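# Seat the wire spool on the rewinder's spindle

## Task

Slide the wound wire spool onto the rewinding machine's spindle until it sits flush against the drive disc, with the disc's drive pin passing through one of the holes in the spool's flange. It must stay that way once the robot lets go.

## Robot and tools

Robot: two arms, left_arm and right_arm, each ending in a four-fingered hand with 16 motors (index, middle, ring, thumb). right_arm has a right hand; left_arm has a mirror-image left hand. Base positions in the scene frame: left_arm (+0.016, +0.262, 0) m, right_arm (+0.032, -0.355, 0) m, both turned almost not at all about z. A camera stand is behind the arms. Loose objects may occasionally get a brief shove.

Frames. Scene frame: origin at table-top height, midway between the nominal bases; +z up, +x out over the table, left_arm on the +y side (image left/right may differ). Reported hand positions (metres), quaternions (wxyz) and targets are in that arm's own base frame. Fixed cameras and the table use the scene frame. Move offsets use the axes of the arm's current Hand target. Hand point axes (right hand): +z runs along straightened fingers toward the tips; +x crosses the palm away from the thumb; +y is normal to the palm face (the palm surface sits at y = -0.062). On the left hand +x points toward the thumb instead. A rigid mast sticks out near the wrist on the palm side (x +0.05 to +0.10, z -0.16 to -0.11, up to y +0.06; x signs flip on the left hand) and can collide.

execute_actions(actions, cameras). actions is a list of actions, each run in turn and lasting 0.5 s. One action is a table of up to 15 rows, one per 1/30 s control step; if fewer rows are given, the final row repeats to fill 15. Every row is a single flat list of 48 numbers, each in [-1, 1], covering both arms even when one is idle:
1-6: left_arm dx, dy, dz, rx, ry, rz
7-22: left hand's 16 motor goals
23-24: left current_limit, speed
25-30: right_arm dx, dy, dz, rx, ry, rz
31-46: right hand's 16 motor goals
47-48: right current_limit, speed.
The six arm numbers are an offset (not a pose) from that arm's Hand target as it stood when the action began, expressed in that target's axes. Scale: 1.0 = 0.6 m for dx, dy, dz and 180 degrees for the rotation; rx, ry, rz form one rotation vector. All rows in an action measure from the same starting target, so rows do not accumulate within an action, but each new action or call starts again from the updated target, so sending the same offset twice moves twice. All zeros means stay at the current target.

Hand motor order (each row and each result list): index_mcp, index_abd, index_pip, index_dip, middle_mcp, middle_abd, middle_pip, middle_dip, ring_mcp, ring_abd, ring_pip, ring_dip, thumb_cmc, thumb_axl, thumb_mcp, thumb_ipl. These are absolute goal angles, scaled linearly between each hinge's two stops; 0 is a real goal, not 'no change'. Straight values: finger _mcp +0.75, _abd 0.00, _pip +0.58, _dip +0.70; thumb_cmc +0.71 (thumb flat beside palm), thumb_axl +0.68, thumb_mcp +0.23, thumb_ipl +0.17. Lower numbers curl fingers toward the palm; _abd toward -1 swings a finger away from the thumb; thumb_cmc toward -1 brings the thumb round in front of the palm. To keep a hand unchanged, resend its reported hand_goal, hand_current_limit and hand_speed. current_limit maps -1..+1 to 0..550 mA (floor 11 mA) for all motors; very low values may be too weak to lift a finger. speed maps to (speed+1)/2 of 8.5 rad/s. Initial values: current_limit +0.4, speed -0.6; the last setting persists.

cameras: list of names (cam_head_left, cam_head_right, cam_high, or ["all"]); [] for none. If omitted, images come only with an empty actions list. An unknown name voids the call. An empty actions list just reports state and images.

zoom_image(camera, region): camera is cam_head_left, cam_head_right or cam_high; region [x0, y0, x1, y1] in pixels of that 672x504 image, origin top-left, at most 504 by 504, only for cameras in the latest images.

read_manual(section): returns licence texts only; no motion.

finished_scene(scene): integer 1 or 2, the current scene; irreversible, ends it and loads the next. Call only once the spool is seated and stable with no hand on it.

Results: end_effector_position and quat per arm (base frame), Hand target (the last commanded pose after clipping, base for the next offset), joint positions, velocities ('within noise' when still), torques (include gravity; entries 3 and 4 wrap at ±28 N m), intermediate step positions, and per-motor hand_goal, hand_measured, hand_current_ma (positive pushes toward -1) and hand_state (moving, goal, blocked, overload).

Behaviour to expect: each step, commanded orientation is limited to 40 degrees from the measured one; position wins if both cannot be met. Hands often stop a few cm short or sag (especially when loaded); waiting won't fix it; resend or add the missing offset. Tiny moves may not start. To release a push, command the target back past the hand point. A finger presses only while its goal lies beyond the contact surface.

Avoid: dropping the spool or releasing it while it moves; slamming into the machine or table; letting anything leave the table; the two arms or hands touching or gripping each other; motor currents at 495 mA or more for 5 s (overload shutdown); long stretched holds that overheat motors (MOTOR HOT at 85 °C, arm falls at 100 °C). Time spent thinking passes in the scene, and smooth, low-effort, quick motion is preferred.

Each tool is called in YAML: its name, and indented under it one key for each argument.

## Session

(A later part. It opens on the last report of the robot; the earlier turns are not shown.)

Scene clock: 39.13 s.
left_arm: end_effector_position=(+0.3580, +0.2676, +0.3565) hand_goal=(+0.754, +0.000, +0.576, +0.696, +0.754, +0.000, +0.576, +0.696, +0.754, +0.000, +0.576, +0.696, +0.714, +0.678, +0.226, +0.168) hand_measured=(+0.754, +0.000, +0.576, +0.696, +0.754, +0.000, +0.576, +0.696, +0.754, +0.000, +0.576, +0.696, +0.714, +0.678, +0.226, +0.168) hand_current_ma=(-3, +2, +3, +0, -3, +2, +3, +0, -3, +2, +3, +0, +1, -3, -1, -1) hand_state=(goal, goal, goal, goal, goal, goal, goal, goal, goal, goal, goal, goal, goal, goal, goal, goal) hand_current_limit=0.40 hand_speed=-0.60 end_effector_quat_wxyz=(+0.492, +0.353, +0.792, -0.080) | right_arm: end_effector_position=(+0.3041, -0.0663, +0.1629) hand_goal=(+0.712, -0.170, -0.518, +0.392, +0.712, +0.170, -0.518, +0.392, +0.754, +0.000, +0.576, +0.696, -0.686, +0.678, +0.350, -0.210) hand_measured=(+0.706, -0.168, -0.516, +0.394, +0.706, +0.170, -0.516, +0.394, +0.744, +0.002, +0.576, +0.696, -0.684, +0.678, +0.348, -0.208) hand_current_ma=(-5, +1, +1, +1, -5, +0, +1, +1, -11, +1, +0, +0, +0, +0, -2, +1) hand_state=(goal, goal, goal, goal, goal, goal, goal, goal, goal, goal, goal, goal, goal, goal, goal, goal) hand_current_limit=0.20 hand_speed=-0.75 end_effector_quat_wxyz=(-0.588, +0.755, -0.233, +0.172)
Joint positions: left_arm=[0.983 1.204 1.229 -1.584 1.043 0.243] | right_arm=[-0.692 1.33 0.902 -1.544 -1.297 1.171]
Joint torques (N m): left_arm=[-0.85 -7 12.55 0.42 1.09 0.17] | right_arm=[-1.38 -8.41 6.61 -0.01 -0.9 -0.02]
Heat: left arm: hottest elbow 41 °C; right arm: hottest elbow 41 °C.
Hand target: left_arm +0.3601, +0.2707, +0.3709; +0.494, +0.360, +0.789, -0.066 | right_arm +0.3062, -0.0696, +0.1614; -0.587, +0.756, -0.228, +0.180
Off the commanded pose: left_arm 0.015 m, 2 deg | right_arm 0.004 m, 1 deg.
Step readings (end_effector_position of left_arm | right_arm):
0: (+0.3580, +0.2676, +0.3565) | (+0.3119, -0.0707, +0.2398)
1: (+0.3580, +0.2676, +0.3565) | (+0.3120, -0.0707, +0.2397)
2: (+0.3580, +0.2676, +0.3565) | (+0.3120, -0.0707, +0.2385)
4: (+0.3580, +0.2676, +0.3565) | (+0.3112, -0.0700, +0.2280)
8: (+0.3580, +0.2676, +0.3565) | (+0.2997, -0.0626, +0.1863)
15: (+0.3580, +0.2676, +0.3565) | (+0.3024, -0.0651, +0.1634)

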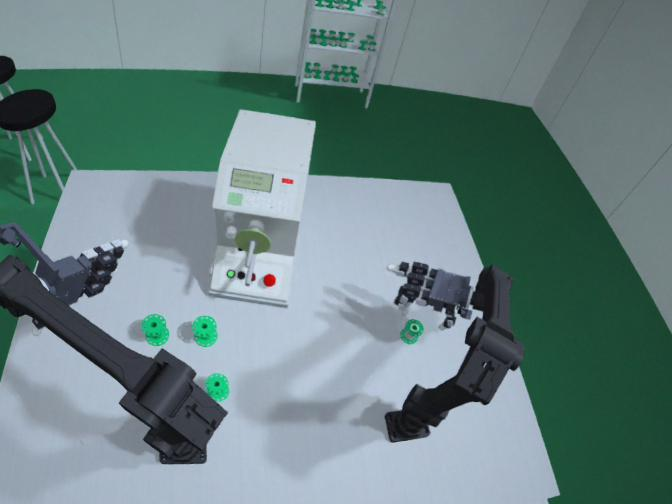

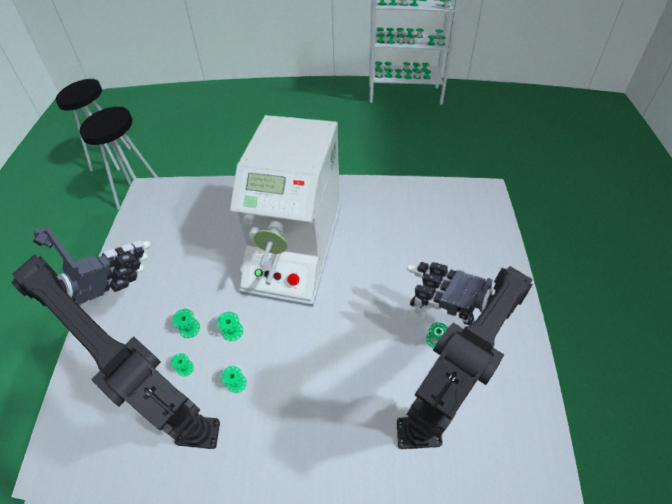

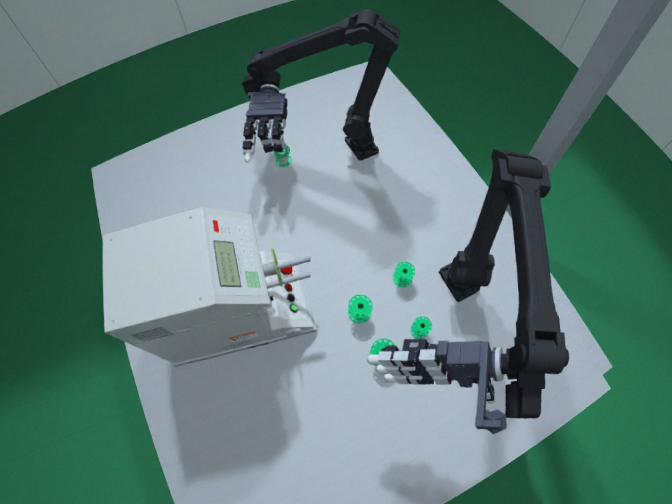

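execute_actions:
  actions:
    - [[0,0,0,0,0,0,0.754,0,0.576,0.696,0.754,0,0.576,0.696,0.754,0,0.576,0.696,0.714,0.678,0.226,0.168,0.4,-0.6,0.006,0.051,0.015,0,0,0,0.712,-0.17,-0.518,0.391,0.712,0.17,-0.518,0.391,0.754,0,0.576,0.696,-0.686,0.678,0.35,-0.211,0.2,-0.75],[0,0,0,0,0,0,0.754,0,0.576,0.696,0.754,0,0.576,0.696,0.754,0,0.576,0.696,0.714,0.678,0.226,0.168,0.4,-0.6,0.0116,0.102,0.0255,0,0,0,0.712,-0.17,-0.518,0.391,0.712,0.17,-0.518,0.391,0.754,0,0.576,0.696,-0.686,0.678,0.35,-0.211,0.2,-0.75]]
  cameras: ["cam_head_left","cam_high","cam_head_right"]

zoom_image:
  camera: "cam_head_left"
  region: [375, 270, 475, 370]

zoom_image:
  camera: "cam_high"
  region: [235, 100, 325, 190]

Scene clock: 42.23 s.
left_arm: end_effector_position=(+0.3580, +0.2676, +0.3565) hand_goal=(+0.754, +0.000, +0.576, +0.696, +0.754, +0.000, +0.576, +0.696, +0.754, +0.000, +0.576, +0.696, +0.714, +0.678, +0.226, +0.168) hand_measured=(+0.754, +0.000, +0.576, +0.696, +0.754, +0.000, +0.576, +0.696, +0.754, +0.000, +0.576, +0.696, +0.714, +0.678, +0.226, +0.168) hand_current_ma=(-3, +2, +3, +0, -3, +2, +3, +0, -3, +2, +3, +0, +1, -3, -1, -1) hand_state=(goal, goal, goal, goal, goal, goal, goal, goal, goal, goal, goal, goal, goal, goal, goal, goal) hand_current_limit=0.40 hand_speed=-0.60 end_effector_quat_wxyz=(+0.492, +0.353, +0.792, -0.080) | right_arm: end_effector_position=(+0.3118, -0.0729, +0.0990) hand_goal=(+0.712, -0.170, -0.518, +0.392, +0.712, +0.170, -0.518, +0.392, +0.754, +0.000, +0.576, +0.696, -0.686, +0.678, +0.350, -0.210) hand_measured=(+0.706, -0.168, -0.516, +0.394, +0.706, +0.170, -0.516, +0.394, +0.744, +0.002, +0.576, +0.696, -0.684, +0.678, +0.348, -0.208) hand_current_ma=(-5, +1, +1, +1, -5, +0, +1, +1, -11, +1, +0, +0, +0, +0, -2, +1) hand_state=(goal, goal, goal, goal, goal, goal, goal, goal, goal, goal, goal, goal, goal, goal, goal, goal) hand_current_limit=0.20 hand_speed=-0.75 end_effector_quat_wxyz=(-0.587, +0.757, -0.226, +0.178)
Joint positions: left_arm=[0.983 1.204 1.229 -1.584 1.043 0.243] | right_arm=[-0.694 1.448 0.827 -1.352 -1.299 1.15]
Joint torques (N m): left_arm=[-0.91 -7.06 12.77 0.55 1.09 0.16] | right_arm=[-1.73 -9.58 5.81 -0.01 -0.89 0.21]
Heat: left arm: hottest elbow 41 °C; right arm: hottest elbow 41 °C.
Hand target: left_arm +0.3601, +0.2707, +0.3709; +0.494, +0.360, +0.789, -0.066 | right_arm +0.3122, -0.0739, +0.0983; -0.587, +0.756, -0.228, +0.180
Off the commanded pose: left_arm 0.015 m, 2 deg | right_arm 0.001 m, 0 deg.
Step readings (end_effector_position of left_arm | right_arm):
0: (+0.3580, +0.2676, +0.3565) | (+0.3041, -0.0663, +0.1628)
1: (+0.3580, +0.2676, +0.3565) | (+0.3043, -0.0665, +0.1628)
2: (+0.3580, +0.2676, +0.3565) | (+0.3053, -0.0671, +0.1613)
4: (+0.3580, +0.2676, +0.3565) | (+0.3081, -0.0691, +0.1529)
8: (+0.3580, +0.2676, +0.3565) | (+0.3064, -0.0683, +0.1198)
15: (+0.3580, +0.2676, +0.3565) | (+0.3098, -0.0712, +0.0999)

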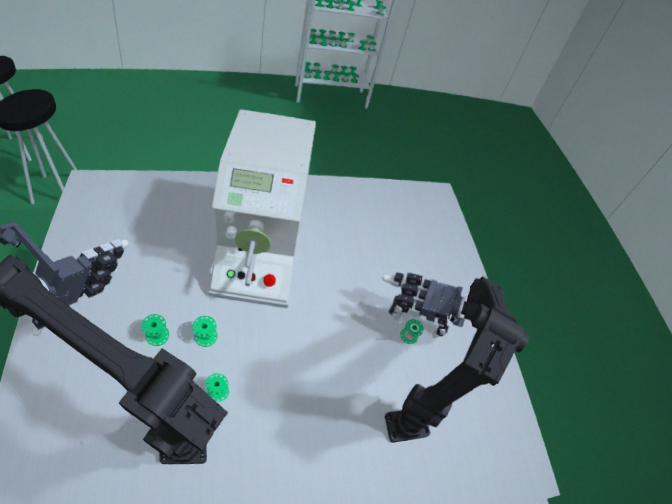

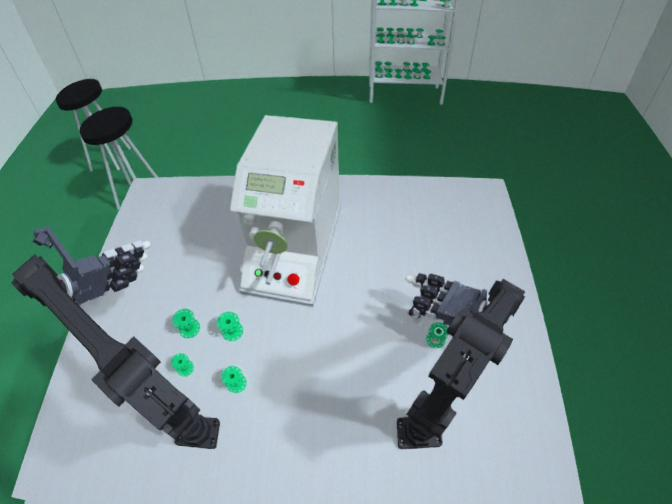

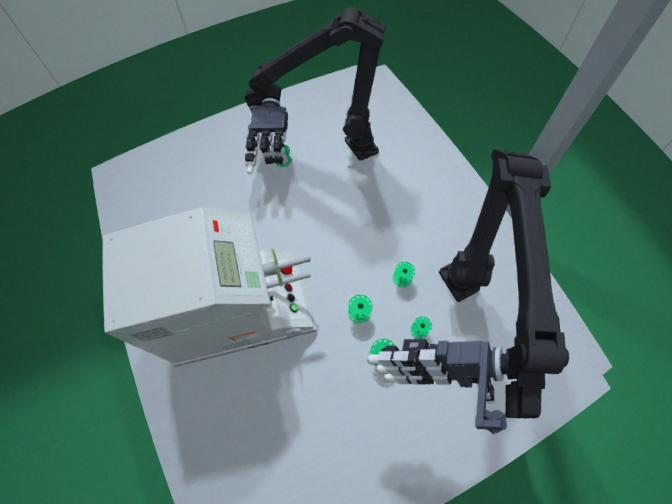

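Scaled by 5.040.

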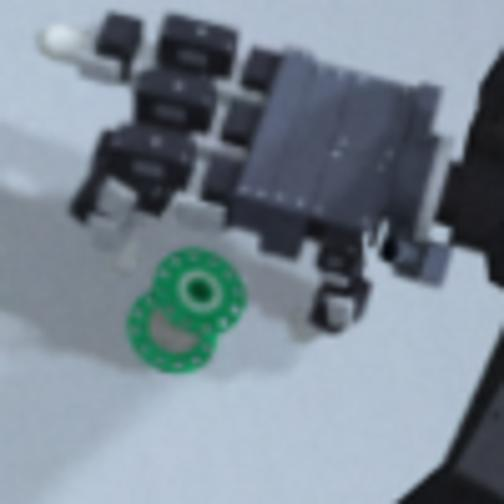

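Scaled by 5.600.

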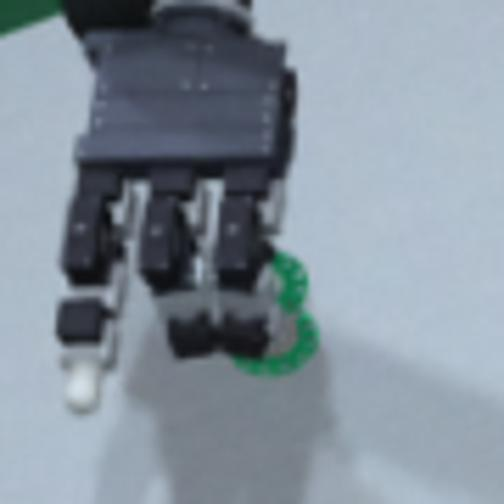

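execute_actions:
  actions:
    - [[0,0,0,0,0,0,0.754,0,0.576,0.696,0.754,0,0.576,0.696,0.754,0,0.576,0.696,0.714,0.678,0.226,0.168,0.4,-0.6,-0.0025,0.022,0.007,0,0,0,0.712,-0.17,-0.518,0.391,0.712,0.17,-0.518,0.391,0.754,0,0.576,0.696,-0.686,0.678,0.35,-0.211,0.2,-0.75],[0,0,0,0,0,0,0.754,0,0.576,0.696,0.754,0,0.576,0.696,0.754,0,0.576,0.696,0.714,0.678,0.226,0.168,0.4,-0.6,-0.005,0.0463,0.0138,0,0,0,0.712,-0.17,-0.518,0.391,0.712,0.17,-0.518,0.391,0.754,0,0.576,0.696,-0.686,0.678,0.35,-0.211,0.2,-0.75]]
  cameras: ["cam_head_left","cam_high"]

zoom_image:
  camera: "cam_head_left"
  region: [385, 290, 465, 370]

zoom_image:
  camera: "cam_high"
  region: [235, 100, 325, 190]

Scene clock: 45.13 s.
left_arm: end_effector_position=(+0.3580, +0.2676, +0.3565) hand_goal=(+0.754, +0.000, +0.576, +0.696, +0.754, +0.000, +0.576, +0.696, +0.754, +0.000, +0.576, +0.696, +0.714, +0.678, +0.226, +0.168) hand_measured=(+0.754, +0.000, +0.576, +0.696, +0.754, +0.000, +0.576, +0.696, +0.754, +0.000, +0.576, +0.696, +0.714, +0.678, +0.226, +0.168) hand_current_ma=(-3, +2, +3, +0, -3, +2, +3, +0, -3, +2, +3, +0, +1, -3, -1, -1) hand_state=(goal, goal, goal, goal, goal, goal, goal, goal, goal, goal, goal, goal, goal, goal, goal, goal) hand_current_limit=0.40 hand_speed=-0.60 end_effector_quat_wxyz=(+0.492, +0.353, +0.792, -0.080) | right_arm: end_effector_position=(+0.3122, -0.0729, +0.0717) hand_goal=(+0.712, -0.170, -0.518, +0.392, +0.712, +0.170, -0.518, +0.392, +0.754, +0.000, +0.576, +0.696, -0.686, +0.678, +0.350, -0.210) hand_measured=(+0.706, -0.168, -0.516, +0.394, +0.706, +0.170, -0.516, +0.394, +0.744, +0.002, +0.576, +0.696, -0.684, +0.678, +0.348, -0.208) hand_current_ma=(-5, +1, +1, +1, -5, +0, +1, +1, -11, +1, +0, +0, +0, +0, -2, +1) hand_state=(goal, goal, goal, goal, goal, goal, goal, goal, goal, goal, goal, goal, goal, goal, goal, goal) hand_current_limit=0.20 hand_speed=-0.75 end_effector_quat_wxyz=(-0.585, +0.758, -0.221, +0.185)
Joint positions: left_arm=[0.983 1.204 1.229 -1.584 1.043 0.243] | right_arm=[-0.694 1.491 0.786 -1.251 -1.301 1.15]
Joint torques (N m): left_arm=[-0.85 -6.83 12.78 0.51 1.07 0.16] | right_arm=[-1.55 -9.76 4.92 -0.01 -0.86 0.29]
Heat: left arm: hottest elbow 41 °C; right arm: hottest elbow 41 °C.
Hand target: left_arm +0.3601, +0.2707, +0.3709; +0.494, +0.360, +0.789, -0.066 | right_arm +0.3105, -0.0713, +0.0693; -0.587, +0.756, -0.228, +0.180
Off the commanded pose: left_arm 0.015 m, 2 deg | right_arm 0.003 m, 1 deg.
Step readings (end_effector_position of left_arm | right_arm):
0: (+0.3580, +0.2676, +0.3565) | (+0.3118, -0.0729, +0.0990)
1: (+0.3580, +0.2676, +0.3565) | (+0.3119, -0.0730, +0.0990)
2: (+0.3580, +0.2676, +0.3565) | (+0.3124, -0.0734, +0.0985)
4: (+0.3580, +0.2676, +0.3565) | (+0.3139, -0.0742, +0.0950)
8: (+0.3580, +0.2676, +0.3565) | (+0.3115, -0.0722, +0.0806)
15: (+0.3580, +0.2676, +0.3565) | (+0.3114, -0.0722, +0.0720)
Images, in order (width x height): cam_head_left 672x504, cam_high 672x504.

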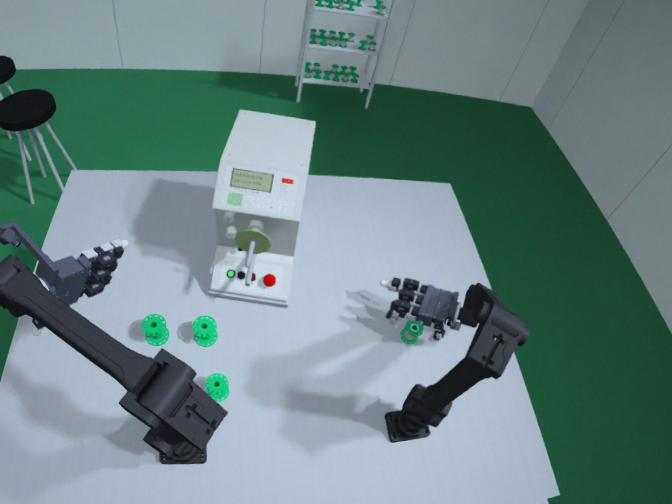

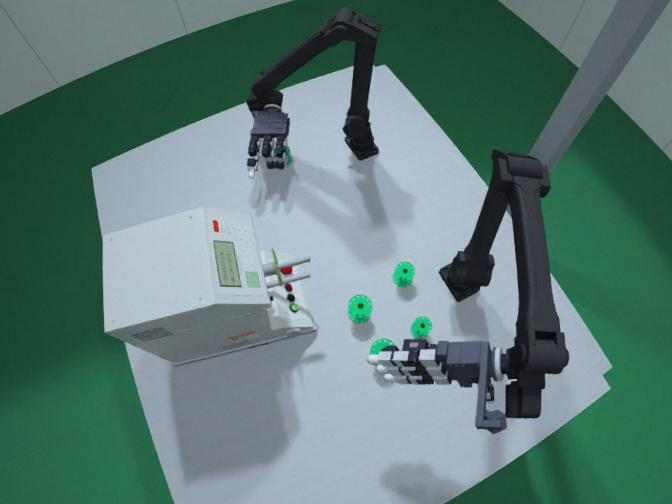

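Scaled by 6.300.

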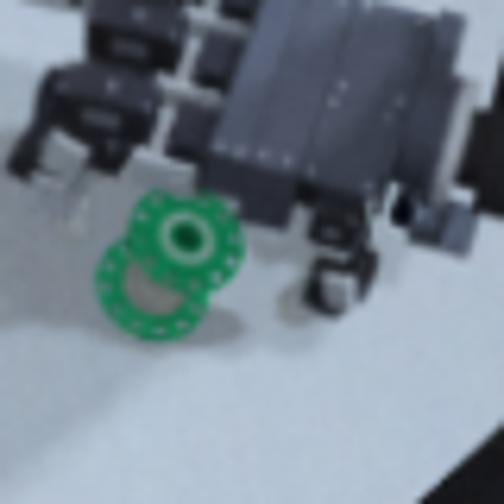

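Scaled by 5.600.

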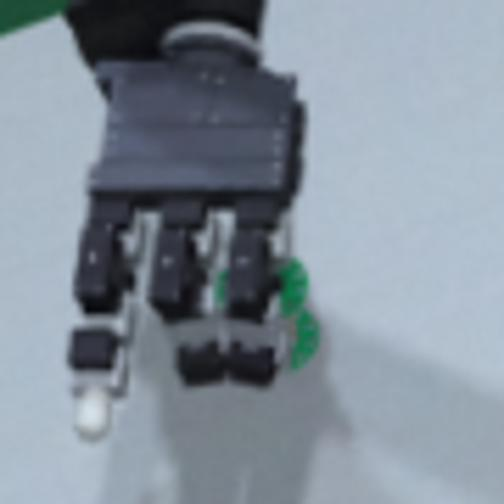

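execute_actions:
  actions:
    - [[0,0,0,0,0,0,0.754,0,0.576,0.696,0.754,0,0.576,0.696,0.754,0,0.576,0.696,0.714,0.678,0.226,0.168,0.4,-0.6,-0.0165,0.002,-0.002,0,0,0,0.712,-0.17,-0.518,0.391,0.712,0.17,-0.518,0.391,0.754,0,0.576,0.696,-0.686,0.678,0.35,-0.211,0.2,-0.75]]
  cameras: ["cam_head_left","cam_high"]

zoom_image:
  camera: "cam_head_left"
  region: [385, 290, 465, 370]

zoom_image:
  camera: "cam_high"
  region: [235, 100, 325, 190]

Scene clock: 48.03 s.
left_arm: end_effector_position=(+0.3580, +0.2676, +0.3565) hand_goal=(+0.754, +0.000, +0.576, +0.696, +0.754, +0.000, +0.576, +0.696, +0.754, +0.000, +0.576, +0.696, +0.714, +0.678, +0.226, +0.168) hand_measured=(+0.754, +0.000, +0.576, +0.696, +0.754, +0.000, +0.576, +0.696, +0.754, +0.000, +0.576, +0.696, +0.714, +0.678, +0.226, +0.168) hand_current_ma=(-3, +2, +3, +0, -3, +2, +3, +0, -3, +2, +3, +0, +1, -3, -1, -1) hand_state=(goal, goal, goal, goal, goal, goal, goal, goal, goal, goal, goal, goal, goal, goal, goal, goal) hand_current_limit=0.40 hand_speed=-0.60 end_effector_quat_wxyz=(+0.492, +0.353, +0.792, -0.080) | right_arm: end_effector_position=(+0.3044, -0.0664, +0.0666) hand_goal=(+0.712, -0.170, -0.518, +0.392, +0.712, +0.170, -0.518, +0.392, +0.754, +0.000, +0.576, +0.696, -0.686, +0.678, +0.350, -0.210) hand_measured=(+0.706, -0.168, -0.516, +0.394, +0.706, +0.170, -0.516, +0.394, +0.744, +0.002, +0.576, +0.696, -0.684, +0.678, +0.348, -0.208) hand_current_ma=(-5, +1, +1, +1, -5, +0, +1, +1, -11, +1, +0, +0, +0, +0, -2, +1) hand_state=(goal, goal, goal, goal, goal, goal, goal, goal, goal, goal, goal, goal, goal, goal, goal, goal) hand_current_limit=0.20 hand_speed=-0.75 end_effector_quat_wxyz=(-0.588, +0.755, -0.228, +0.177)
Joint positions: left_arm=[0.983 1.204 1.229 -1.584 1.043 0.243] | right_arm=[-0.694 1.491 0.763 -1.251 -1.3 1.15]
Joint torques (N m): left_arm=[-0.62 -6.77 12.79 0.51 1.08 0.16] | right_arm=[-1.2 -10.75 4.82 -0.58 -0.83 0.04]
Heat: left arm: hottest elbow 41 °C; right arm: hottest elbow 41 °C.
Hand target: left_arm +0.3601, +0.2707, +0.3709; +0.494, +0.360, +0.789, -0.066 | right_arm +0.3014, -0.0670, +0.0684; -0.587, +0.756, -0.228, +0.180
Off the commanded pose: left_arm 0.015 m, 2 deg | right_arm 0.004 m, 0 deg.
Step readings (end_effector_position of left_arm | right_arm):
0: (+0.3580, +0.2676, +0.3565) | (+0.3122, -0.0729, +0.0717)
1: (+0.3580, +0.2676, +0.3565) | (+0.3122, -0.0729, +0.0717)
2: (+0.3580, +0.2676, +0.3565) | (+0.3120, -0.0726, +0.0715)
4: (+0.3580, +0.2676, +0.3565) | (+0.3103, -0.0712, +0.0704)
8: (+0.3580, +0.2676, +0.3565) | (+0.3053, -0.0671, +0.0671)
15: (+0.3580, +0.2676, +0.3565) | (+0.3044, -0.0664, +0.0666)
Images, in order (width x height): cam_head_left 672x504, cam_high 672x504.

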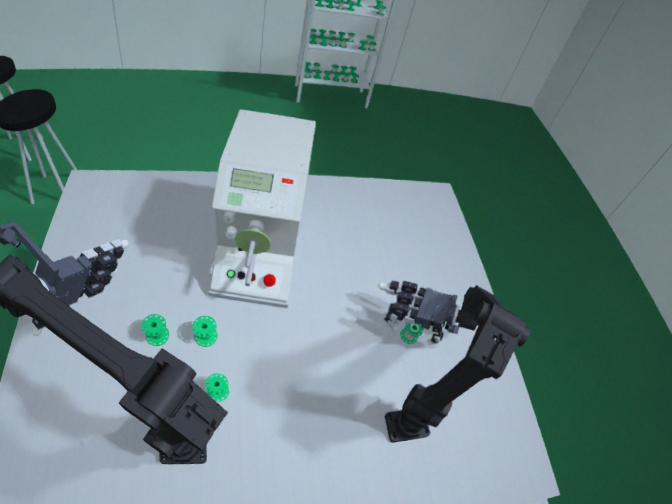

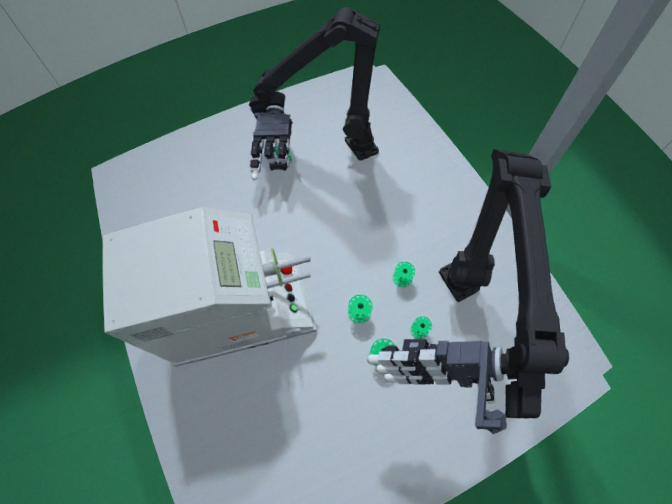

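Scaled by 6.300.

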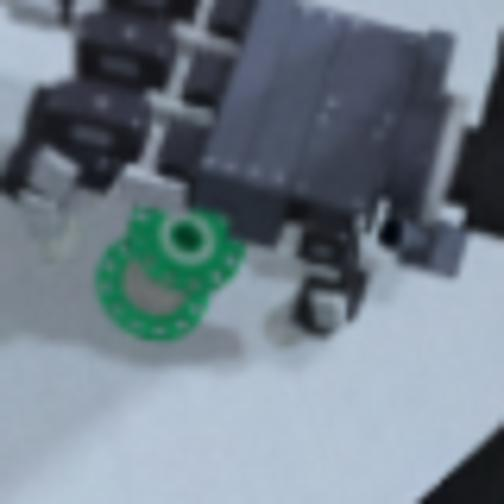

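Scaled by 5.600.

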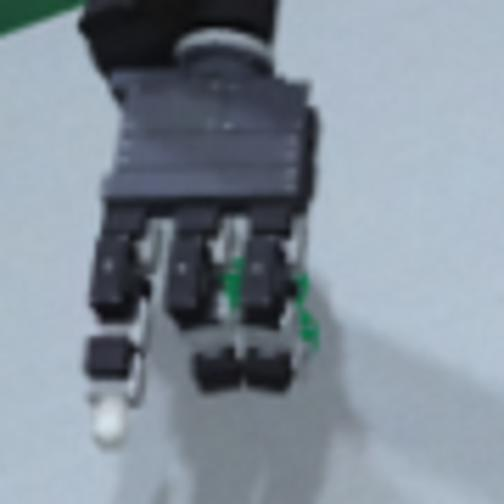

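execute_actions:
  actions:
    - [[0,0,0,0,0,0,0.754,0,0.576,0.696,0.754,0,0.576,0.696,0.754,0,0.576,0.696,0.714,0.678,0.226,0.168,0.4,-0.6,0,-0.003,0,0,0,0,0.5,-0.17,-0.518,0.391,0.5,0.17,-0.518,0.391,0.754,0,0.576,0.696,-0.686,0.678,0.05,-0.25,0.2,-0.8]]
    - [[0,0,0,0,0,0,0.754,0,0.576,0.696,0.754,0,0.576,0.696,0.754,0,0.576,0.696,0.714,0.678,0.226,0.168,0.4,-0.6,0,0,0,0,0,0,0.33,-0.17,-0.518,0.391,0.33,0.17,-0.518,0.391,0.754,0,0.576,0.696,-0.686,0.678,-0.18,-0.25,0.2,-0.88]]
  cameras: ["cam_head_left","cam_high"]

zoom_image:
  camera: "cam_head_left"
  region: [385, 290, 465, 370]

zoom_image:
  camera: "cam_high"
  region: [235, 100, 325, 190]

Scene clock: 50.63 s.
left_arm: end_effector_position=(+0.3580, +0.2676, +0.3565) hand_goal=(+0.754, +0.000, +0.576, +0.696, +0.754, +0.000, +0.576, +0.696, +0.754, +0.000, +0.576, +0.696, +0.714, +0.678, +0.226, +0.168) hand_measured=(+0.754, +0.000, +0.576, +0.696, +0.754, +0.000, +0.576, +0.696, +0.754, +0.000, +0.576, +0.696, +0.714, +0.678, +0.226, +0.168) hand_current_ma=(-3, +2, +3, +0, -3, +2, +3, +0, -3, +2, +3, +0, +1, -3, -1, -1) hand_state=(goal, goal, goal, goal, goal, goal, goal, goal, goal, goal, goal, goal, goal, goal, goal, goal) hand_current_limit=0.40 hand_speed=-0.60 end_effector_quat_wxyz=(+0.492, +0.353, +0.792, -0.080) | right_arm: end_effector_position=(+0.3039, -0.0669, +0.0668) hand_goal=(+0.330, -0.170, -0.518, +0.392, +0.330, +0.170, -0.518, +0.392, +0.754, +0.000, +0.576, +0.696, -0.686, +0.678, -0.180, -0.250) hand_measured=(+0.380, -0.166, -0.506, +0.394, +0.428, +0.162, -0.476, +0.404, +0.744, +0.002, +0.576, +0.696, -0.676, +0.680, +0.056, -0.230) hand_current_ma=(+108, +2, +13, +1, +290, -5, +74, +12, -11, +1, +0, +0, +9, +1, +330, +37) hand_state=(blocked, goal, goal, goal, blocked, goal, blocked, goal, goal, goal, goal, goal, goal, goal, blocked, goal) hand_current_limit=0.20 hand_speed=-0.88 end_effector_quat_wxyz=(-0.586, +0.758, -0.226, +0.177)
Joint positions: left_arm=[0.983 1.204 1.229 -1.584 1.043 0.243] | right_arm=[-0.694 1.487 0.763 -1.251 -1.295 1.15]
Joint torques (N m): left_arm=[-0.56 -7 12.74 0.5 1.08 0.17] | right_arm=[-0.85 -10.11 4.81 -0.69 -0.95 0.09]
Heat: left arm: hottest elbow 42 °C; right arm: hottest elbow 41 °C.
Hand target: left_arm +0.3601, +0.2707, +0.3709; +0.494, +0.360, +0.789, -0.066 | right_arm +0.3016, -0.0666, +0.0701; -0.587, +0.756, -0.228, +0.180
Off the commanded pose: left_arm 0.015 m, 2 deg | right_arm 0.004 m, 0 deg.
Step readings (end_effector_position of left_arm | right_arm):
0: (+0.3580, +0.2676, +0.3565) | (+0.3044, -0.0664, +0.0666)
1: (+0.3580, +0.2676, +0.3565) | (+0.3044, -0.0664, +0.0666)
2: (+0.3580, +0.2676, +0.3565) | (+0.3044, -0.0664, +0.0666)
4: (+0.3580, +0.2676, +0.3565) | (+0.3044, -0.0664, +0.0668)
8: (+0.3580, +0.2676, +0.3565) | (+0.3045, -0.0665, +0.0673)
15: (+0.3580, +0.2676, +0.3565) | (+0.3045, -0.0665, +0.0675)
16: (+0.3580, +0.2676, +0.3565) | (+0.3045, -0.0666, +0.0674)
17: (+0.3580, +0.2676, +0.3565) | (+0.3044, -0.0666, +0.0673)
19: (+0.3580, +0.2676, +0.3565) | (+0.3042, -0.0667, +0.0672)
23: (+0.3580, +0.2676, +0.3565) | (+0.3040, -0.0668, +0.0670)
30: (+0.3580, +0.2676, +0.3565) | (+0.3039, -0.0669, +0.0668)
Images, in order (width x height): cam_head_left 672x504, cam_high 672x504.

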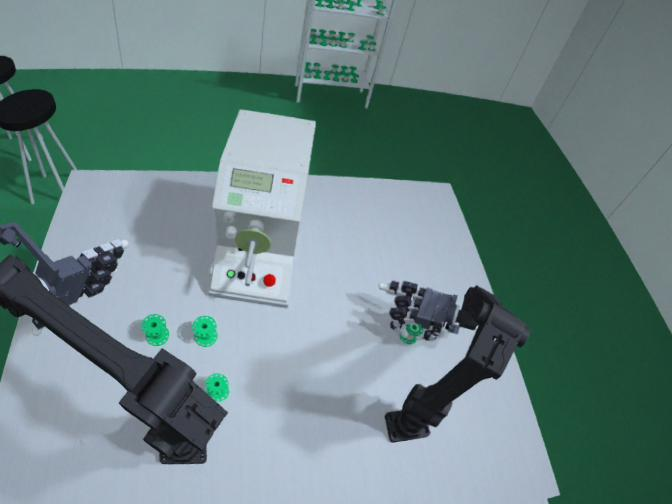

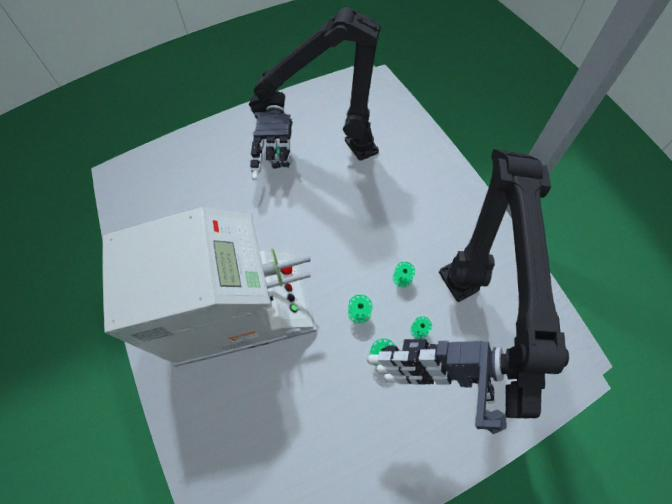

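Scaled by 6.300.

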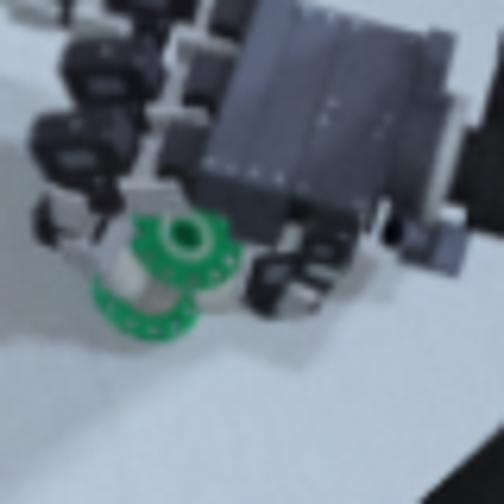

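Scaled by 5.600.

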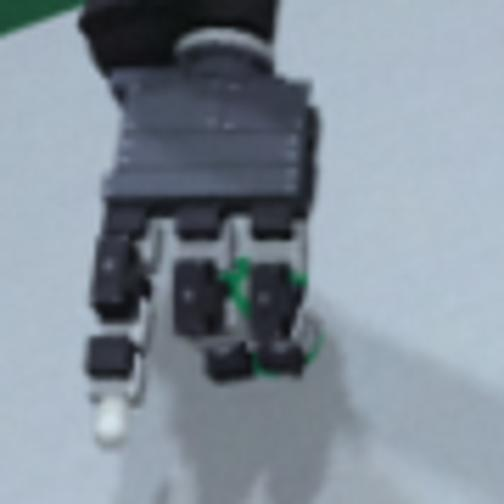

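execute_actions:
  actions:
    - [[0,0,0,0,0,0,0.754,0,0.576,0.696,0.754,0,0.576,0.696,0.754,0,0.576,0.696,0.714,0.678,0.226,0.168,0.4,-0.6,0,0,0,0,0,0,0.55,-0.17,-0.518,0.391,0.55,0.17,-0.518,0.391,0.754,0,0.576,0.696,-0.686,0.678,0.2,-0.25,0.2,-0.8]]
    - [[0,0,0,0,0,0,0.754,0,0.576,0.696,0.754,0,0.576,0.696,0.754,0,0.576,0.696,0.714,0.678,0.226,0.168,0.4,-0.6,0.0085,0,0,0,0,0,0.55,-0.17,-0.518,0.391,0.55,0.17,-0.518,0.391,0.754,0,0.576,0.696,-0.686,0.678,0.15,-0.25,0.2,-0.8]]
    - [[0,0,0,0,0,0,0.754,0,0.576,0.696,0.754,0,0.576,0.696,0.754,0,0.576,0.696,0.714,0.678,0.226,0.168,0.4,-0.6,0,0,0,0,0,0,0.33,-0.17,-0.518,0.391,0.33,0.17,-0.518,0.391,0.754,0,0.576,0.696,-0.686,0.678,-0.18,-0.25,0.2,-0.86]]
    - [[0,0,0,0,0,0,0.754,0,0.576,0.696,0.754,0,0.576,0.696,0.754,0,0.576,0.696,0.714,0.678,0.226,0.168,0.4,-0.6,0,0,0,0,0,0,0.33,-0.17,-0.518,0.391,0.33,0.17,-0.518,0.391,0.754,0,0.576,0.696,-0.686,0.678,-0.18,-0.25,0.2,-0.88]]
  cameras: ["cam_head_left","cam_high"]

zoom_image:
  camera: "cam_head_left"
  region: [385, 290, 465, 370]

zoom_image:
  camera: "cam_high"
  region: [235, 100, 325, 190]

Scene clock: 54.30 s.
left_arm: end_effector_position=(+0.3580, +0.2676, +0.3565) hand_goal=(+0.754, +0.000, +0.576, +0.696, +0.754, +0.000, +0.576, +0.696, +0.754, +0.000, +0.576, +0.696, +0.714, +0.678, +0.226, +0.168) hand_measured=(+0.754, +0.000, +0.576, +0.696, +0.754, +0.000, +0.576, +0.696, +0.754, +0.000, +0.576, +0.696, +0.714, +0.678, +0.226, +0.168) hand_current_ma=(-3, +2, +3, +0, -3, +2, +3, +0, -3, +2, +3, +0, +1, -3, -1, -1) hand_state=(goal, goal, goal, goal, goal, goal, goal, goal, goal, goal, goal, goal, goal, goal, goal, goal) hand_current_limit=0.40 hand_speed=-0.60 end_effector_quat_wxyz=(+0.492, +0.353, +0.792, -0.080) | right_arm: end_effector_position=(+0.3040, -0.0668, +0.0670) hand_goal=(+0.330, -0.170, -0.518, +0.392, +0.330, +0.170, -0.518, +0.392, +0.754, +0.000, +0.576, +0.696, -0.686, +0.678, -0.180, -0.250) hand_measured=(+0.368, -0.166, -0.508, +0.394, +0.418, +0.164, -0.480, +0.404, +0.742, +0.002, +0.576, +0.696, -0.678, +0.680, +0.072, -0.234) hand_current_ma=(+72, +2, +10, +1, +249, -4, +63, +11, -11, +1, +0, +0, +6, +0, +330, +29) hand_state=(blocked, goal, goal, goal, blocked, goal, blocked, goal, goal, goal, goal, goal, goal, goal, blocked, goal) hand_current_limit=0.20 hand_speed=-0.88 end_effector_quat_wxyz=(-0.586, +0.757, -0.226, +0.177)
Joint positions: left_arm=[0.983 1.204 1.229 -1.584 1.043 0.243] | right_arm=[-0.694 1.487 0.763 -1.251 -1.296 1.15]
Joint torques (N m): left_arm=[-0.62 -6.89 12.66 0.51 1.09 0.16] | right_arm=[-1.14 -9.82 6 -0.53 -0.97 0.19]
Heat: left arm: hottest elbow 42 °C; right arm: hottest elbow 41 °C.
Hand target: left_arm +0.3601, +0.2707, +0.3709; +0.494, +0.360, +0.789, -0.066 | right_arm +0.3059, -0.0694, +0.0702; -0.587, +0.756, -0.228, +0.180
Off the commanded pose: left_arm 0.015 m, 2 deg | right_arm 0.005 m, 0 deg.
Step readings (end_effector_position of left_arm | right_arm):
0: (+0.3580, +0.2676, +0.3565) | (+0.3039, -0.0669, +0.0668)
1: (+0.3580, +0.2676, +0.3565) | (+0.3039, -0.0669, +0.0668)
2: (+0.3580, +0.2676, +0.3565) | (+0.3039, -0.0669, +0.0668)
4: (+0.3580, +0.2676, +0.3565) | (+0.3039, -0.0669, +0.0668)
8: (+0.3580, +0.2676, +0.3565) | (+0.3040, -0.0668, +0.0669)
15: (+0.3580, +0.2676, +0.3565) | (+0.3041, -0.0668, +0.0672)
16: (+0.3580, +0.2676, +0.3565) | (+0.3041, -0.0668, +0.0672)
17: (+0.3580, +0.2676, +0.3565) | (+0.3041, -0.0668, +0.0672)
19: (+0.3580, +0.2676, +0.3565) | (+0.3041, -0.0668, +0.0672)
23: (+0.3580, +0.2676, +0.3565) | (+0.3042, -0.0667, +0.0672)
30: (+0.3580, +0.2676, +0.3565) | (+0.3042, -0.0667, +0.0672)
31: (+0.3580, +0.2676, +0.3565) | (+0.3042, -0.0667, +0.0672)
32: (+0.3580, +0.2676, +0.3565) | (+0.3042, -0.0667, +0.0672)
34: (+0.3580, +0.2676, +0.3565) | (+0.3043, -0.0667, +0.0673)
38: (+0.3580, +0.2676, +0.3565) | (+0.3044, -0.0666, +0.0674)
45: (+0.3580, +0.2676, +0.3565) | (+0.3040, -0.0668, +0.0670)
46: (+0.3580, +0.2676, +0.3565) | (+0.3040, -0.0668, +0.0670)
47: (+0.3580, +0.2676, +0.3565) | (+0.3040, -0.0668, +0.0670)
49: (+0.3580, +0.2676, +0.3565) | (+0.3040, -0.0668, +0.0670)
53: (+0.3580, +0.2676, +0.3565) | (+0.3040, -0.0668, +0.0670)
60: (+0.3580, +0.2676, +0.3565) | (+0.3040, -0.0668, +0.0670)
Images, in order (width x height): cam_head_left 672x504, cam_high 672x504.

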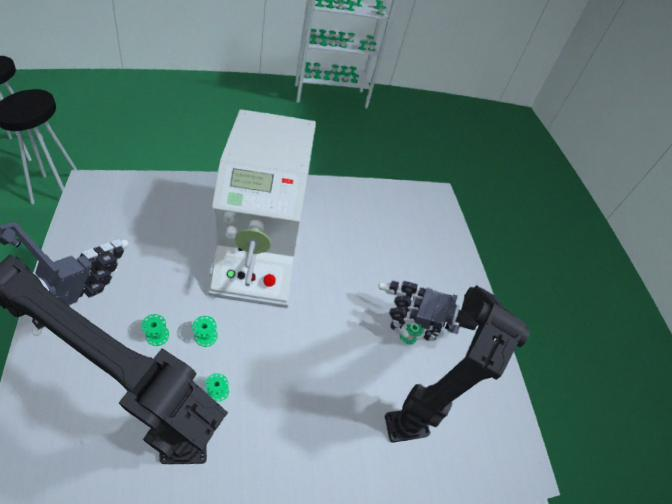

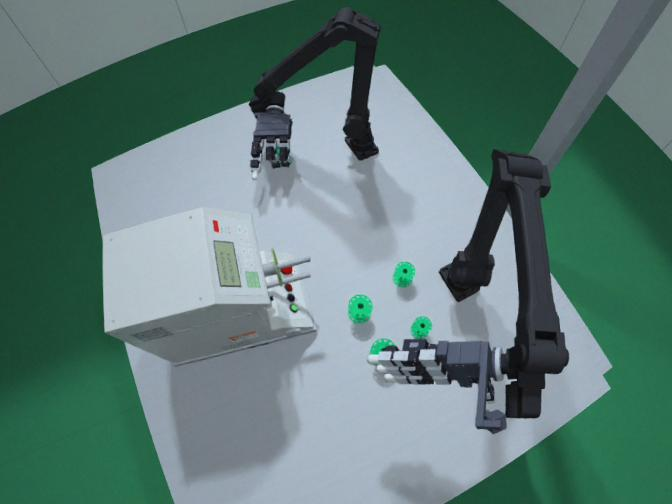

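Scaled by 6.300.

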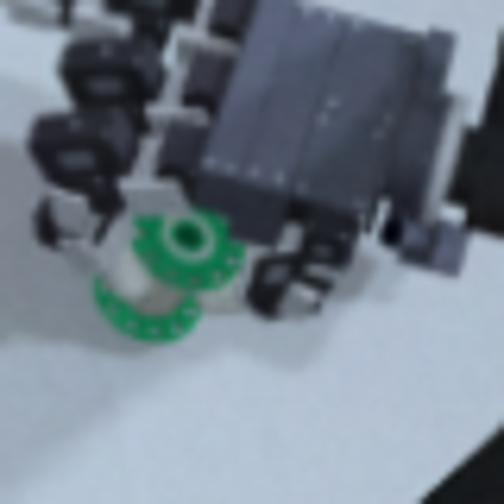

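Scaled by 5.600.

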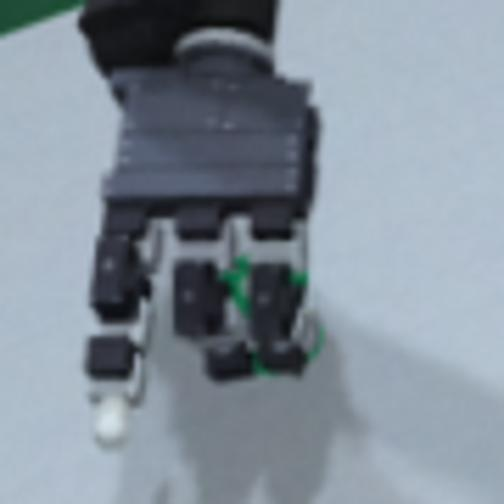

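execute_actions:
  actions:
    - [[0,0,0,0,0,0,0.754,0,0.576,0.696,0.754,0,0.576,0.696,0.754,0,0.576,0.696,0.714,0.678,0.226,0.168,0.4,-0.6,0,0,0,0,0,0,0.55,-0.17,-0.518,0.391,0.55,0.17,-0.518,0.391,0.754,0,0.576,0.696,-0.686,0.678,0.2,-0.25,0.2,-0.75]]
    - [[0,0,0,0,0,0,0.754,0,0.576,0.696,0.754,0,0.576,0.696,0.754,0,0.576,0.696,0.714,0.678,0.226,0.168,0.4,-0.6,0.01,0,0,0,0,0,0.55,-0.17,-0.518,0.391,0.55,0.17,-0.518,0.391,0.754,0,0.576,0.696,-0.686,0.678,0.2,-0.25,0.2,-0.8]]
  cameras: []

Scene clock: 56.27 s.
left_arm: end_effector_position=(+0.3580, +0.2676, +0.3565) hand_goal=(+0.754, +0.000, +0.576, +0.696, +0.754, +0.000, +0.576, +0.696, +0.754, +0.000, +0.576, +0.696, +0.714, +0.678, +0.226, +0.168) hand_measured=(+0.754, +0.000, +0.576, +0.696, +0.754, +0.000, +0.576, +0.696, +0.754, +0.000, +0.576, +0.696, +0.714, +0.678, +0.226, +0.168) hand_current_ma=(-3, +2, +3, +0, -3, +2, +3, +0, -3, +2, +3, +0, +1, -3, -1, -1) hand_state=(goal, goal, goal, goal, goal, goal, goal, goal, goal, goal, goal, goal, goal, goal, goal, goal) hand_current_limit=0.40 hand_speed=-0.60 end_effector_quat_wxyz=(+0.492, +0.353, +0.792, -0.080) | right_arm: end_effector_position=(+0.3042, -0.0666, +0.0670) hand_goal=(+0.550, -0.170, -0.518, +0.392, +0.550, +0.170, -0.518, +0.392, +0.754, +0.000, +0.576, +0.696, -0.686, +0.678, +0.200, -0.250) hand_measured=(+0.534, -0.166, -0.514, +0.394, +0.534, +0.166, -0.514, +0.396, +0.742, +0.002, +0.576, +0.696, -0.682, +0.680, +0.198, -0.246) hand_current_ma=(-21, +2, +2, +1, -19, -2, +3, +2, -11, +1, +0, +0, +2, +0, -2, +2) hand_state=(goal, goal, goal, goal, goal, goal, goal, goal, goal, goal, goal, goal, goal, goal, goal, goal) hand_current_limit=0.20 hand_speed=-0.80 end_effector_quat_wxyz=(-0.587, +0.757, -0.227, +0.177)
Joint positions: left_arm=[0.983 1.204 1.229 -1.584 1.043 0.243] | right_arm=[-0.694 1.488 0.763 -1.251 -1.298 1.15]
Joint torques (N m): left_arm=[-0.91 -6.77 12.75 0.47 1.07 0.16] | right_arm=[-1.2 -8.59 6.93 -0.35 -0.94 0.18]
Heat: left arm: hottest elbow 42 °C; right arm: hottest elbow 41 °C.
Hand target: left_arm +0.3601, +0.2707, +0.3709; +0.494, +0.360, +0.789, -0.066 | right_arm +0.3109, -0.0728, +0.0702; -0.587, +0.756, -0.228, +0.180
Off the commanded pose: left_arm 0.015 m, 2 deg | right_arm 0.010 m, 0 deg.
Step readings (end_effector_position of left_arm | right_arm):
0: (+0.3580, +0.2676, +0.3565) | (+0.3040, -0.0668, +0.0670)
1: (+0.3580, +0.2676, +0.3565) | (+0.3040, -0.0668, +0.0670)
2: (+0.3580, +0.2676, +0.3565) | (+0.3040, -0.0668, +0.0670)
4: (+0.3580, +0.2676, +0.3565) | (+0.3040, -0.0668, +0.0670)
8: (+0.3580, +0.2676, +0.3565) | (+0.3041, -0.0668, +0.0672)
15: (+0.3580, +0.2676, +0.3565) | (+0.3042, -0.0667, +0.0673)
16: (+0.3580, +0.2676, +0.3565) | (+0.3042, -0.0667, +0.0673)
17: (+0.3580, +0.2676, +0.3565) | (+0.3042, -0.0667, +0.0673)
19: (+0.3580, +0.2676, +0.3565) | (+0.3042, -0.0667, +0.0673)
23: (+0.3580, +0.2676, +0.3565) | (+0.3043, -0.0667, +0.0673)
30: (+0.3580, +0.2676, +0.3565) | (+0.3042, -0.0666, +0.0670)
No camera images: "cameras" was empty.

execute_actions:
  actions:
    - [[0,0,0,0,0,0,0.754,0,0.576,0.696,0.754,0,0.576,0.696,0.754,0,0.576,0.696,0.714,0.678,0.226,0.168,0.4,-0.6,0.01,0,0,0,0,0,0.55,-0.17,-0.518,0.391,0.55,0.17,-0.518,0.391,0.754,0,0.576,0.696,-0.686,0.678,0.2,-0.25,0.2,-0.8]]
  cameras: []

Scene clock: 57.33 s.
left_arm: end_effector_position=(+0.3580, +0.2676, +0.3565) hand_goal=(+0.754, +0.000, +0.576, +0.696, +0.754, +0.000, +0.576, +0.696, +0.754, +0.000, +0.576, +0.696, +0.714, +0.678, +0.226, +0.168) hand_measured=(+0.754, +0.000, +0.576, +0.696, +0.754, +0.000, +0.576, +0.696, +0.754, +0.000, +0.576, +0.696, +0.714, +0.678, +0.226, +0.168) hand_current_ma=(-3, +2, +3, +0, -3, +2, +3, +0, -3, +2, +3, +0, +1, -3, -1, -1) hand_state=(goal, goal, goal, goal, goal, goal, goal, goal, goal, goal, goal, goal, goal, goal, goal, goal) hand_current_limit=0.40 hand_speed=-0.60 end_effector_quat_wxyz=(+0.492, +0.353, +0.792, -0.080) | right_arm: end_effector_position=(+0.3036, -0.0660, +0.0637) hand_goal=(+0.550, -0.170, -0.518, +0.392, +0.550, +0.170, -0.518, +0.392, +0.754, +0.000, +0.576, +0.696, -0.686, +0.678, +0.200, -0.250) hand_measured=(+0.534, -0.166, -0.514, +0.394, +0.534, +0.166, -0.514, +0.396, +0.742, +0.002, +0.576, +0.696, -0.682, +0.680, +0.198, -0.246) hand_current_ma=(-21, +1, +2, +1, -19, -2, +3, +2, -11, +1, +0, +0, +2, +0, -2, +2) hand_state=(goal, goal, goal, goal, goal, goal, goal, goal, goal, goal, goal, goal, goal, goal, goal, goal) hand_current_limit=0.20 hand_speed=-0.80 end_effector_quat_wxyz=(-0.590, +0.755, -0.230, +0.173)
Joint positions: left_arm=[0.983 1.204 1.229 -1.584 1.043 0.243] | right_arm=[-0.694 1.501 0.763 -1.251 -1.299 1.15]
Joint torques (N m): left_arm=[-0.5 -6.89 12.68 0.47 1.08 0.18] | right_arm=[-0.91 -8.18 7.88 -0.29 -0.93 0.24]
Heat: left arm: hottest elbow 42 °C; right arm: hottest elbow 41 °C.
Hand target: left_arm +0.3601, +0.2707, +0.3709; +0.494, +0.360, +0.789, -0.066 | right_arm +0.3159, -0.0761, +0.0703; -0.587, +0.756, -0.228, +0.180
Off the commanded pose: left_arm 0.015 m, 2 deg | right_arm 0.017 m, 1 deg.
Step readings (end_effector_position of left_arm | right_arm):
0: (+0.3580, +0.2676, +0.3565) | (+0.3042, -0.0666, +0.0670)
1: (+0.3580, +0.2676, +0.3565) | (+0.3042, -0.0666, +0.0670)
2: (+0.3580, +0.2676, +0.3565) | (+0.3042, -0.0666, +0.0669)
4: (+0.3580, +0.2676, +0.3565) | (+0.3041, -0.0665, +0.0663)
8: (+0.3580, +0.2676, +0.3565) | (+0.3037, -0.0661, +0.0642)
15: (+0.3580, +0.2676, +0.3565) | (+0.3036, -0.0660, +0.0637)
No camera images: "cameras" was empty.

execute_actions:
  actions:
    - [[0,0,0,0,0,0,0.754,0,0.576,0.696,0.754,0,0.576,0.696,0.754,0,0.576,0.696,0.714,0.678,0.226,0.168,0.4,-0.6,0.008,-0.0162,-0.0041,0,0,0,0.55,-0.17,-0.518,0.391,0.55,0.17,-0.518,0.391,0.754,0,0.576,0.696,-0.686,0.678,0.2,-0.25,0.2,-0.8]]
  cameras: []

Scene clock: 58.37 s.
left_arm: end_effector_position=(+0.3580, +0.2676, +0.3565) hand_goal=(+0.754, +0.000, +0.576, +0.696, +0.754, +0.000, +0.576, +0.696, +0.754, +0.000, +0.576, +0.696, +0.714, +0.678, +0.226, +0.168) hand_measured=(+0.754, +0.000, +0.576, +0.696, +0.754, +0.000, +0.576, +0.696, +0.754, +0.000, +0.576, +0.696, +0.714, +0.678, +0.226, +0.168) hand_current_ma=(-3, +2, +3, +0, -3, +2, +3, +0, -3, +2, +3, +0, +1, -3, -1, -1) hand_state=(goal, goal, goal, goal, goal, goal, goal, goal, goal, goal, goal, goal, goal, goal, goal, goal) hand_current_limit=0.40 hand_speed=-0.60 end_effector_quat_wxyz=(+0.492, +0.353, +0.792, -0.080) | right_arm: end_effector_position=(+0.3078, -0.0693, +0.0693) hand_goal=(+0.550, -0.170, -0.518, +0.392, +0.550, +0.170, -0.518, +0.392, +0.754, +0.000, +0.576, +0.696, -0.686, +0.678, +0.200, -0.250) hand_measured=(+0.534, -0.166, -0.514, +0.394, +0.534, +0.166, -0.514, +0.396, +0.742, +0.002, +0.576, +0.696, -0.684, +0.680, +0.198, -0.246) hand_current_ma=(-21, +1, +2, +1, -19, -2, +3, +2, -11, +1, +0, +0, +1, +0, -2, +2) hand_state=(goal, goal, goal, goal, goal, goal, goal, goal, goal, goal, goal, goal, goal, goal, goal, goal) hand_current_limit=0.20 hand_speed=-0.80 end_effector_quat_wxyz=(-0.590, +0.754, -0.231, +0.173)
Joint positions: left_arm=[0.983 1.204 1.229 -1.584 1.043 0.243] | right_arm=[-0.694 1.501 0.783 -1.267 -1.3 1.155]
Joint torques (N m): left_arm=[-0.44 -6.42 12.72 0.43 1.09 0.16] | right_arm=[-0.5 -10.52 8.43 -0.83 -0.9 0.32]
Heat: left arm: hottest elbow 42 °C; right arm: hottest elbow 41 °C.
Hand target: left_arm +0.3601, +0.2707, +0.3709; +0.494, +0.360, +0.789, -0.066 | right_arm +0.3199, -0.0788, +0.0804; -0.587, +0.756, -0.228, +0.180
Off the commanded pose: left_arm 0.015 m, 2 deg | right_arm 0.019 m, 1 deg.
Step readings (end_effector_position of left_arm | right_arm):
0: (+0.3580, +0.2676, +0.3565) | (+0.3036, -0.0660, +0.0637)
1: (+0.3580, +0.2676, +0.3565) | (+0.3036, -0.0660, +0.0637)
2: (+0.3580, +0.2676, +0.3565) | (+0.3038, -0.0661, +0.0639)
4: (+0.3580, +0.2676, +0.3565) | (+0.3042, -0.0664, +0.0647)
8: (+0.3580, +0.2676, +0.3565) | (+0.3068, -0.0685, +0.0677)
15: (+0.3580, +0.2676, +0.3565) | (+0.3080, -0.0695, +0.0692)
No camera images: "cameras" was empty.

execute_actions:
  actions:
    - [[0,0,0,0,0,0,0.754,0,0.576,0.696,0.754,0,0.576,0.696,0.754,0,0.576,0.696,0.714,0.678,0.226,0.168,0.4,-0.6,0,0,0,0,0,0,0.33,-0.17,-0.518,0.391,0.33,0.17,-0.518,0.391,0.754,0,0.576,0.696,-0.686,0.678,-0.18,-0.25,0.2,-0.86]]
    - [[0,0,0,0,0,0,0.754,0,0.576,0.696,0.754,0,0.576,0.696,0.754,0,0.576,0.696,0.714,0.678,0.226,0.168,0.4,-0.6,0,0,0,0,0,0,0.33,-0.17,-0.518,0.391,0.33,0.17,-0.518,0.391,0.754,0,0.576,0.696,-0.686,0.678,-0.18,-0.25,0.2,-0.88]]
  cameras: ["cam_head_left"]

zoom_image:
  camera: "cam_head_left"
  region: [385, 290, 465, 370]

Scene clock: 60.23 s.
left_arm: end_effector_position=(+0.3580, +0.2676, +0.3565) hand_goal=(+0.754, +0.000, +0.576, +0.696, +0.754, +0.000, +0.576, +0.696, +0.754, +0.000, +0.576, +0.696, +0.714, +0.678, +0.226, +0.168) hand_measured=(+0.754, +0.000, +0.576, +0.696, +0.754, +0.000, +0.576, +0.696, +0.754, +0.000, +0.576, +0.696, +0.714, +0.678, +0.226, +0.168) hand_current_ma=(-3, +2, +3, +0, -3, +2, +3, +0, -3, +2, +3, +0, +1, -3, -1, -1) hand_state=(goal, goal, goal, goal, goal, goal, goal, goal, goal, goal, goal, goal, goal, goal, goal, goal) hand_current_limit=0.40 hand_speed=-0.60 end_effector_quat_wxyz=(+0.492, +0.353, +0.792, -0.080) | right_arm: end_effector_position=(+0.3075, -0.0694, +0.0690) hand_goal=(+0.330, -0.170, -0.518, +0.392, +0.330, +0.170, -0.518, +0.392, +0.754, +0.000, +0.576, +0.696, -0.686, +0.678, -0.180, -0.250) hand_measured=(+0.362, -0.166, -0.504, +0.396, +0.390, +0.166, -0.490, +0.400, +0.742, +0.002, +0.576, +0.696, -0.680, +0.680, +0.100, -0.236) hand_current_ma=(+57, +1, +14, +2, +139, -2, +40, +7, -11, +1, +0, +0, +5, +0, +330, +23) hand_state=(blocked, goal, goal, goal, blocked, goal, blocked, goal, goal, goal, goal, goal, goal, goal, blocked, goal) hand_current_limit=0.20 hand_speed=-0.88 end_effector_quat_wxyz=(-0.589, +0.755, -0.232, +0.172)
Joint positions: left_arm=[0.983 1.204 1.229 -1.584 1.043 0.243] | right_arm=[-0.694 1.501 0.783 -1.267 -1.298 1.155]
Joint torques (N m): left_arm=[-0.85 -6.59 12.82 0.44 1.09 0.19] | right_arm=[-0.97 -9.47 8.27 -0.79 -1 0.29]
Heat: left arm: hottest elbow 42 °C; right arm: hottest elbow 41 °C.
Hand target: left_arm +0.3601, +0.2707, +0.3709; +0.494, +0.360, +0.789, -0.066 | right_arm +0.3199, -0.0788, +0.0804; -0.587, +0.756, -0.228, +0.180
Off the commanded pose: left_arm 0.015 m, 2 deg | right_arm 0.019 m, 1 deg.
Step readings (end_effector_position of left_arm | right_arm):
0: (+0.3580, +0.2676, +0.3565) | (+0.3078, -0.0693, +0.0693)
1: (+0.3580, +0.2676, +0.3565) | (+0.3078, -0.0693, +0.0693)
2: (+0.3580, +0.2676, +0.3565) | (+0.3078, -0.0693, +0.0693)
4: (+0.3580, +0.2676, +0.3565) | (+0.3077, -0.0693, +0.0693)
8: (+0.3580, +0.2676, +0.3565) | (+0.3079, -0.0692, +0.0695)
15: (+0.3580, +0.2676, +0.3565) | (+0.3076, -0.0694, +0.0691)
16: (+0.3580, +0.2676, +0.3565) | (+0.3076, -0.0694, +0.0691)
17: (+0.3580, +0.2676, +0.3565) | (+0.3075, -0.0694, +0.0690)
19: (+0.3580, +0.2676, +0.3565) | (+0.3075, -0.0694, +0.0690)
23: (+0.3580, +0.2676, +0.3565) | (+0.3075, -0.0694, +0.0690)
30: (+0.3580, +0.2676, +0.3565) | (+0.3075, -0.0694, +0.0690)
Images, in order (width x height): cam_head_left 672x504.

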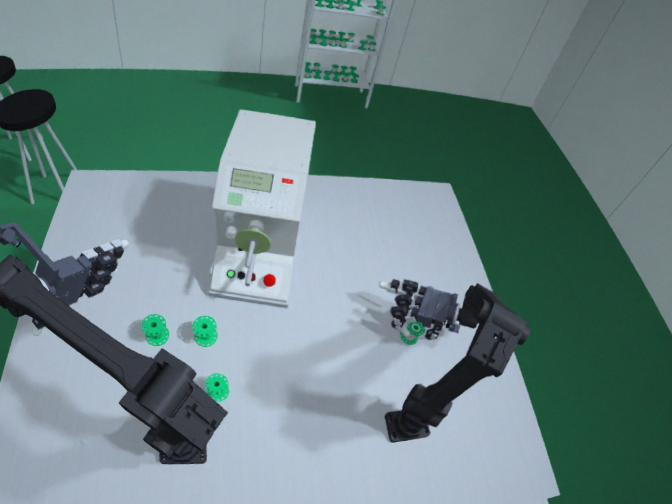

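Scaled by 6.300.

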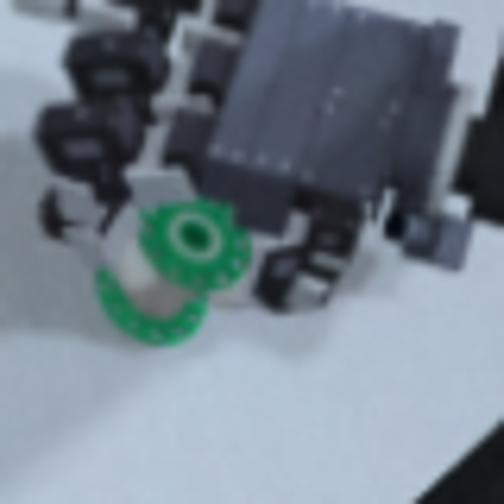

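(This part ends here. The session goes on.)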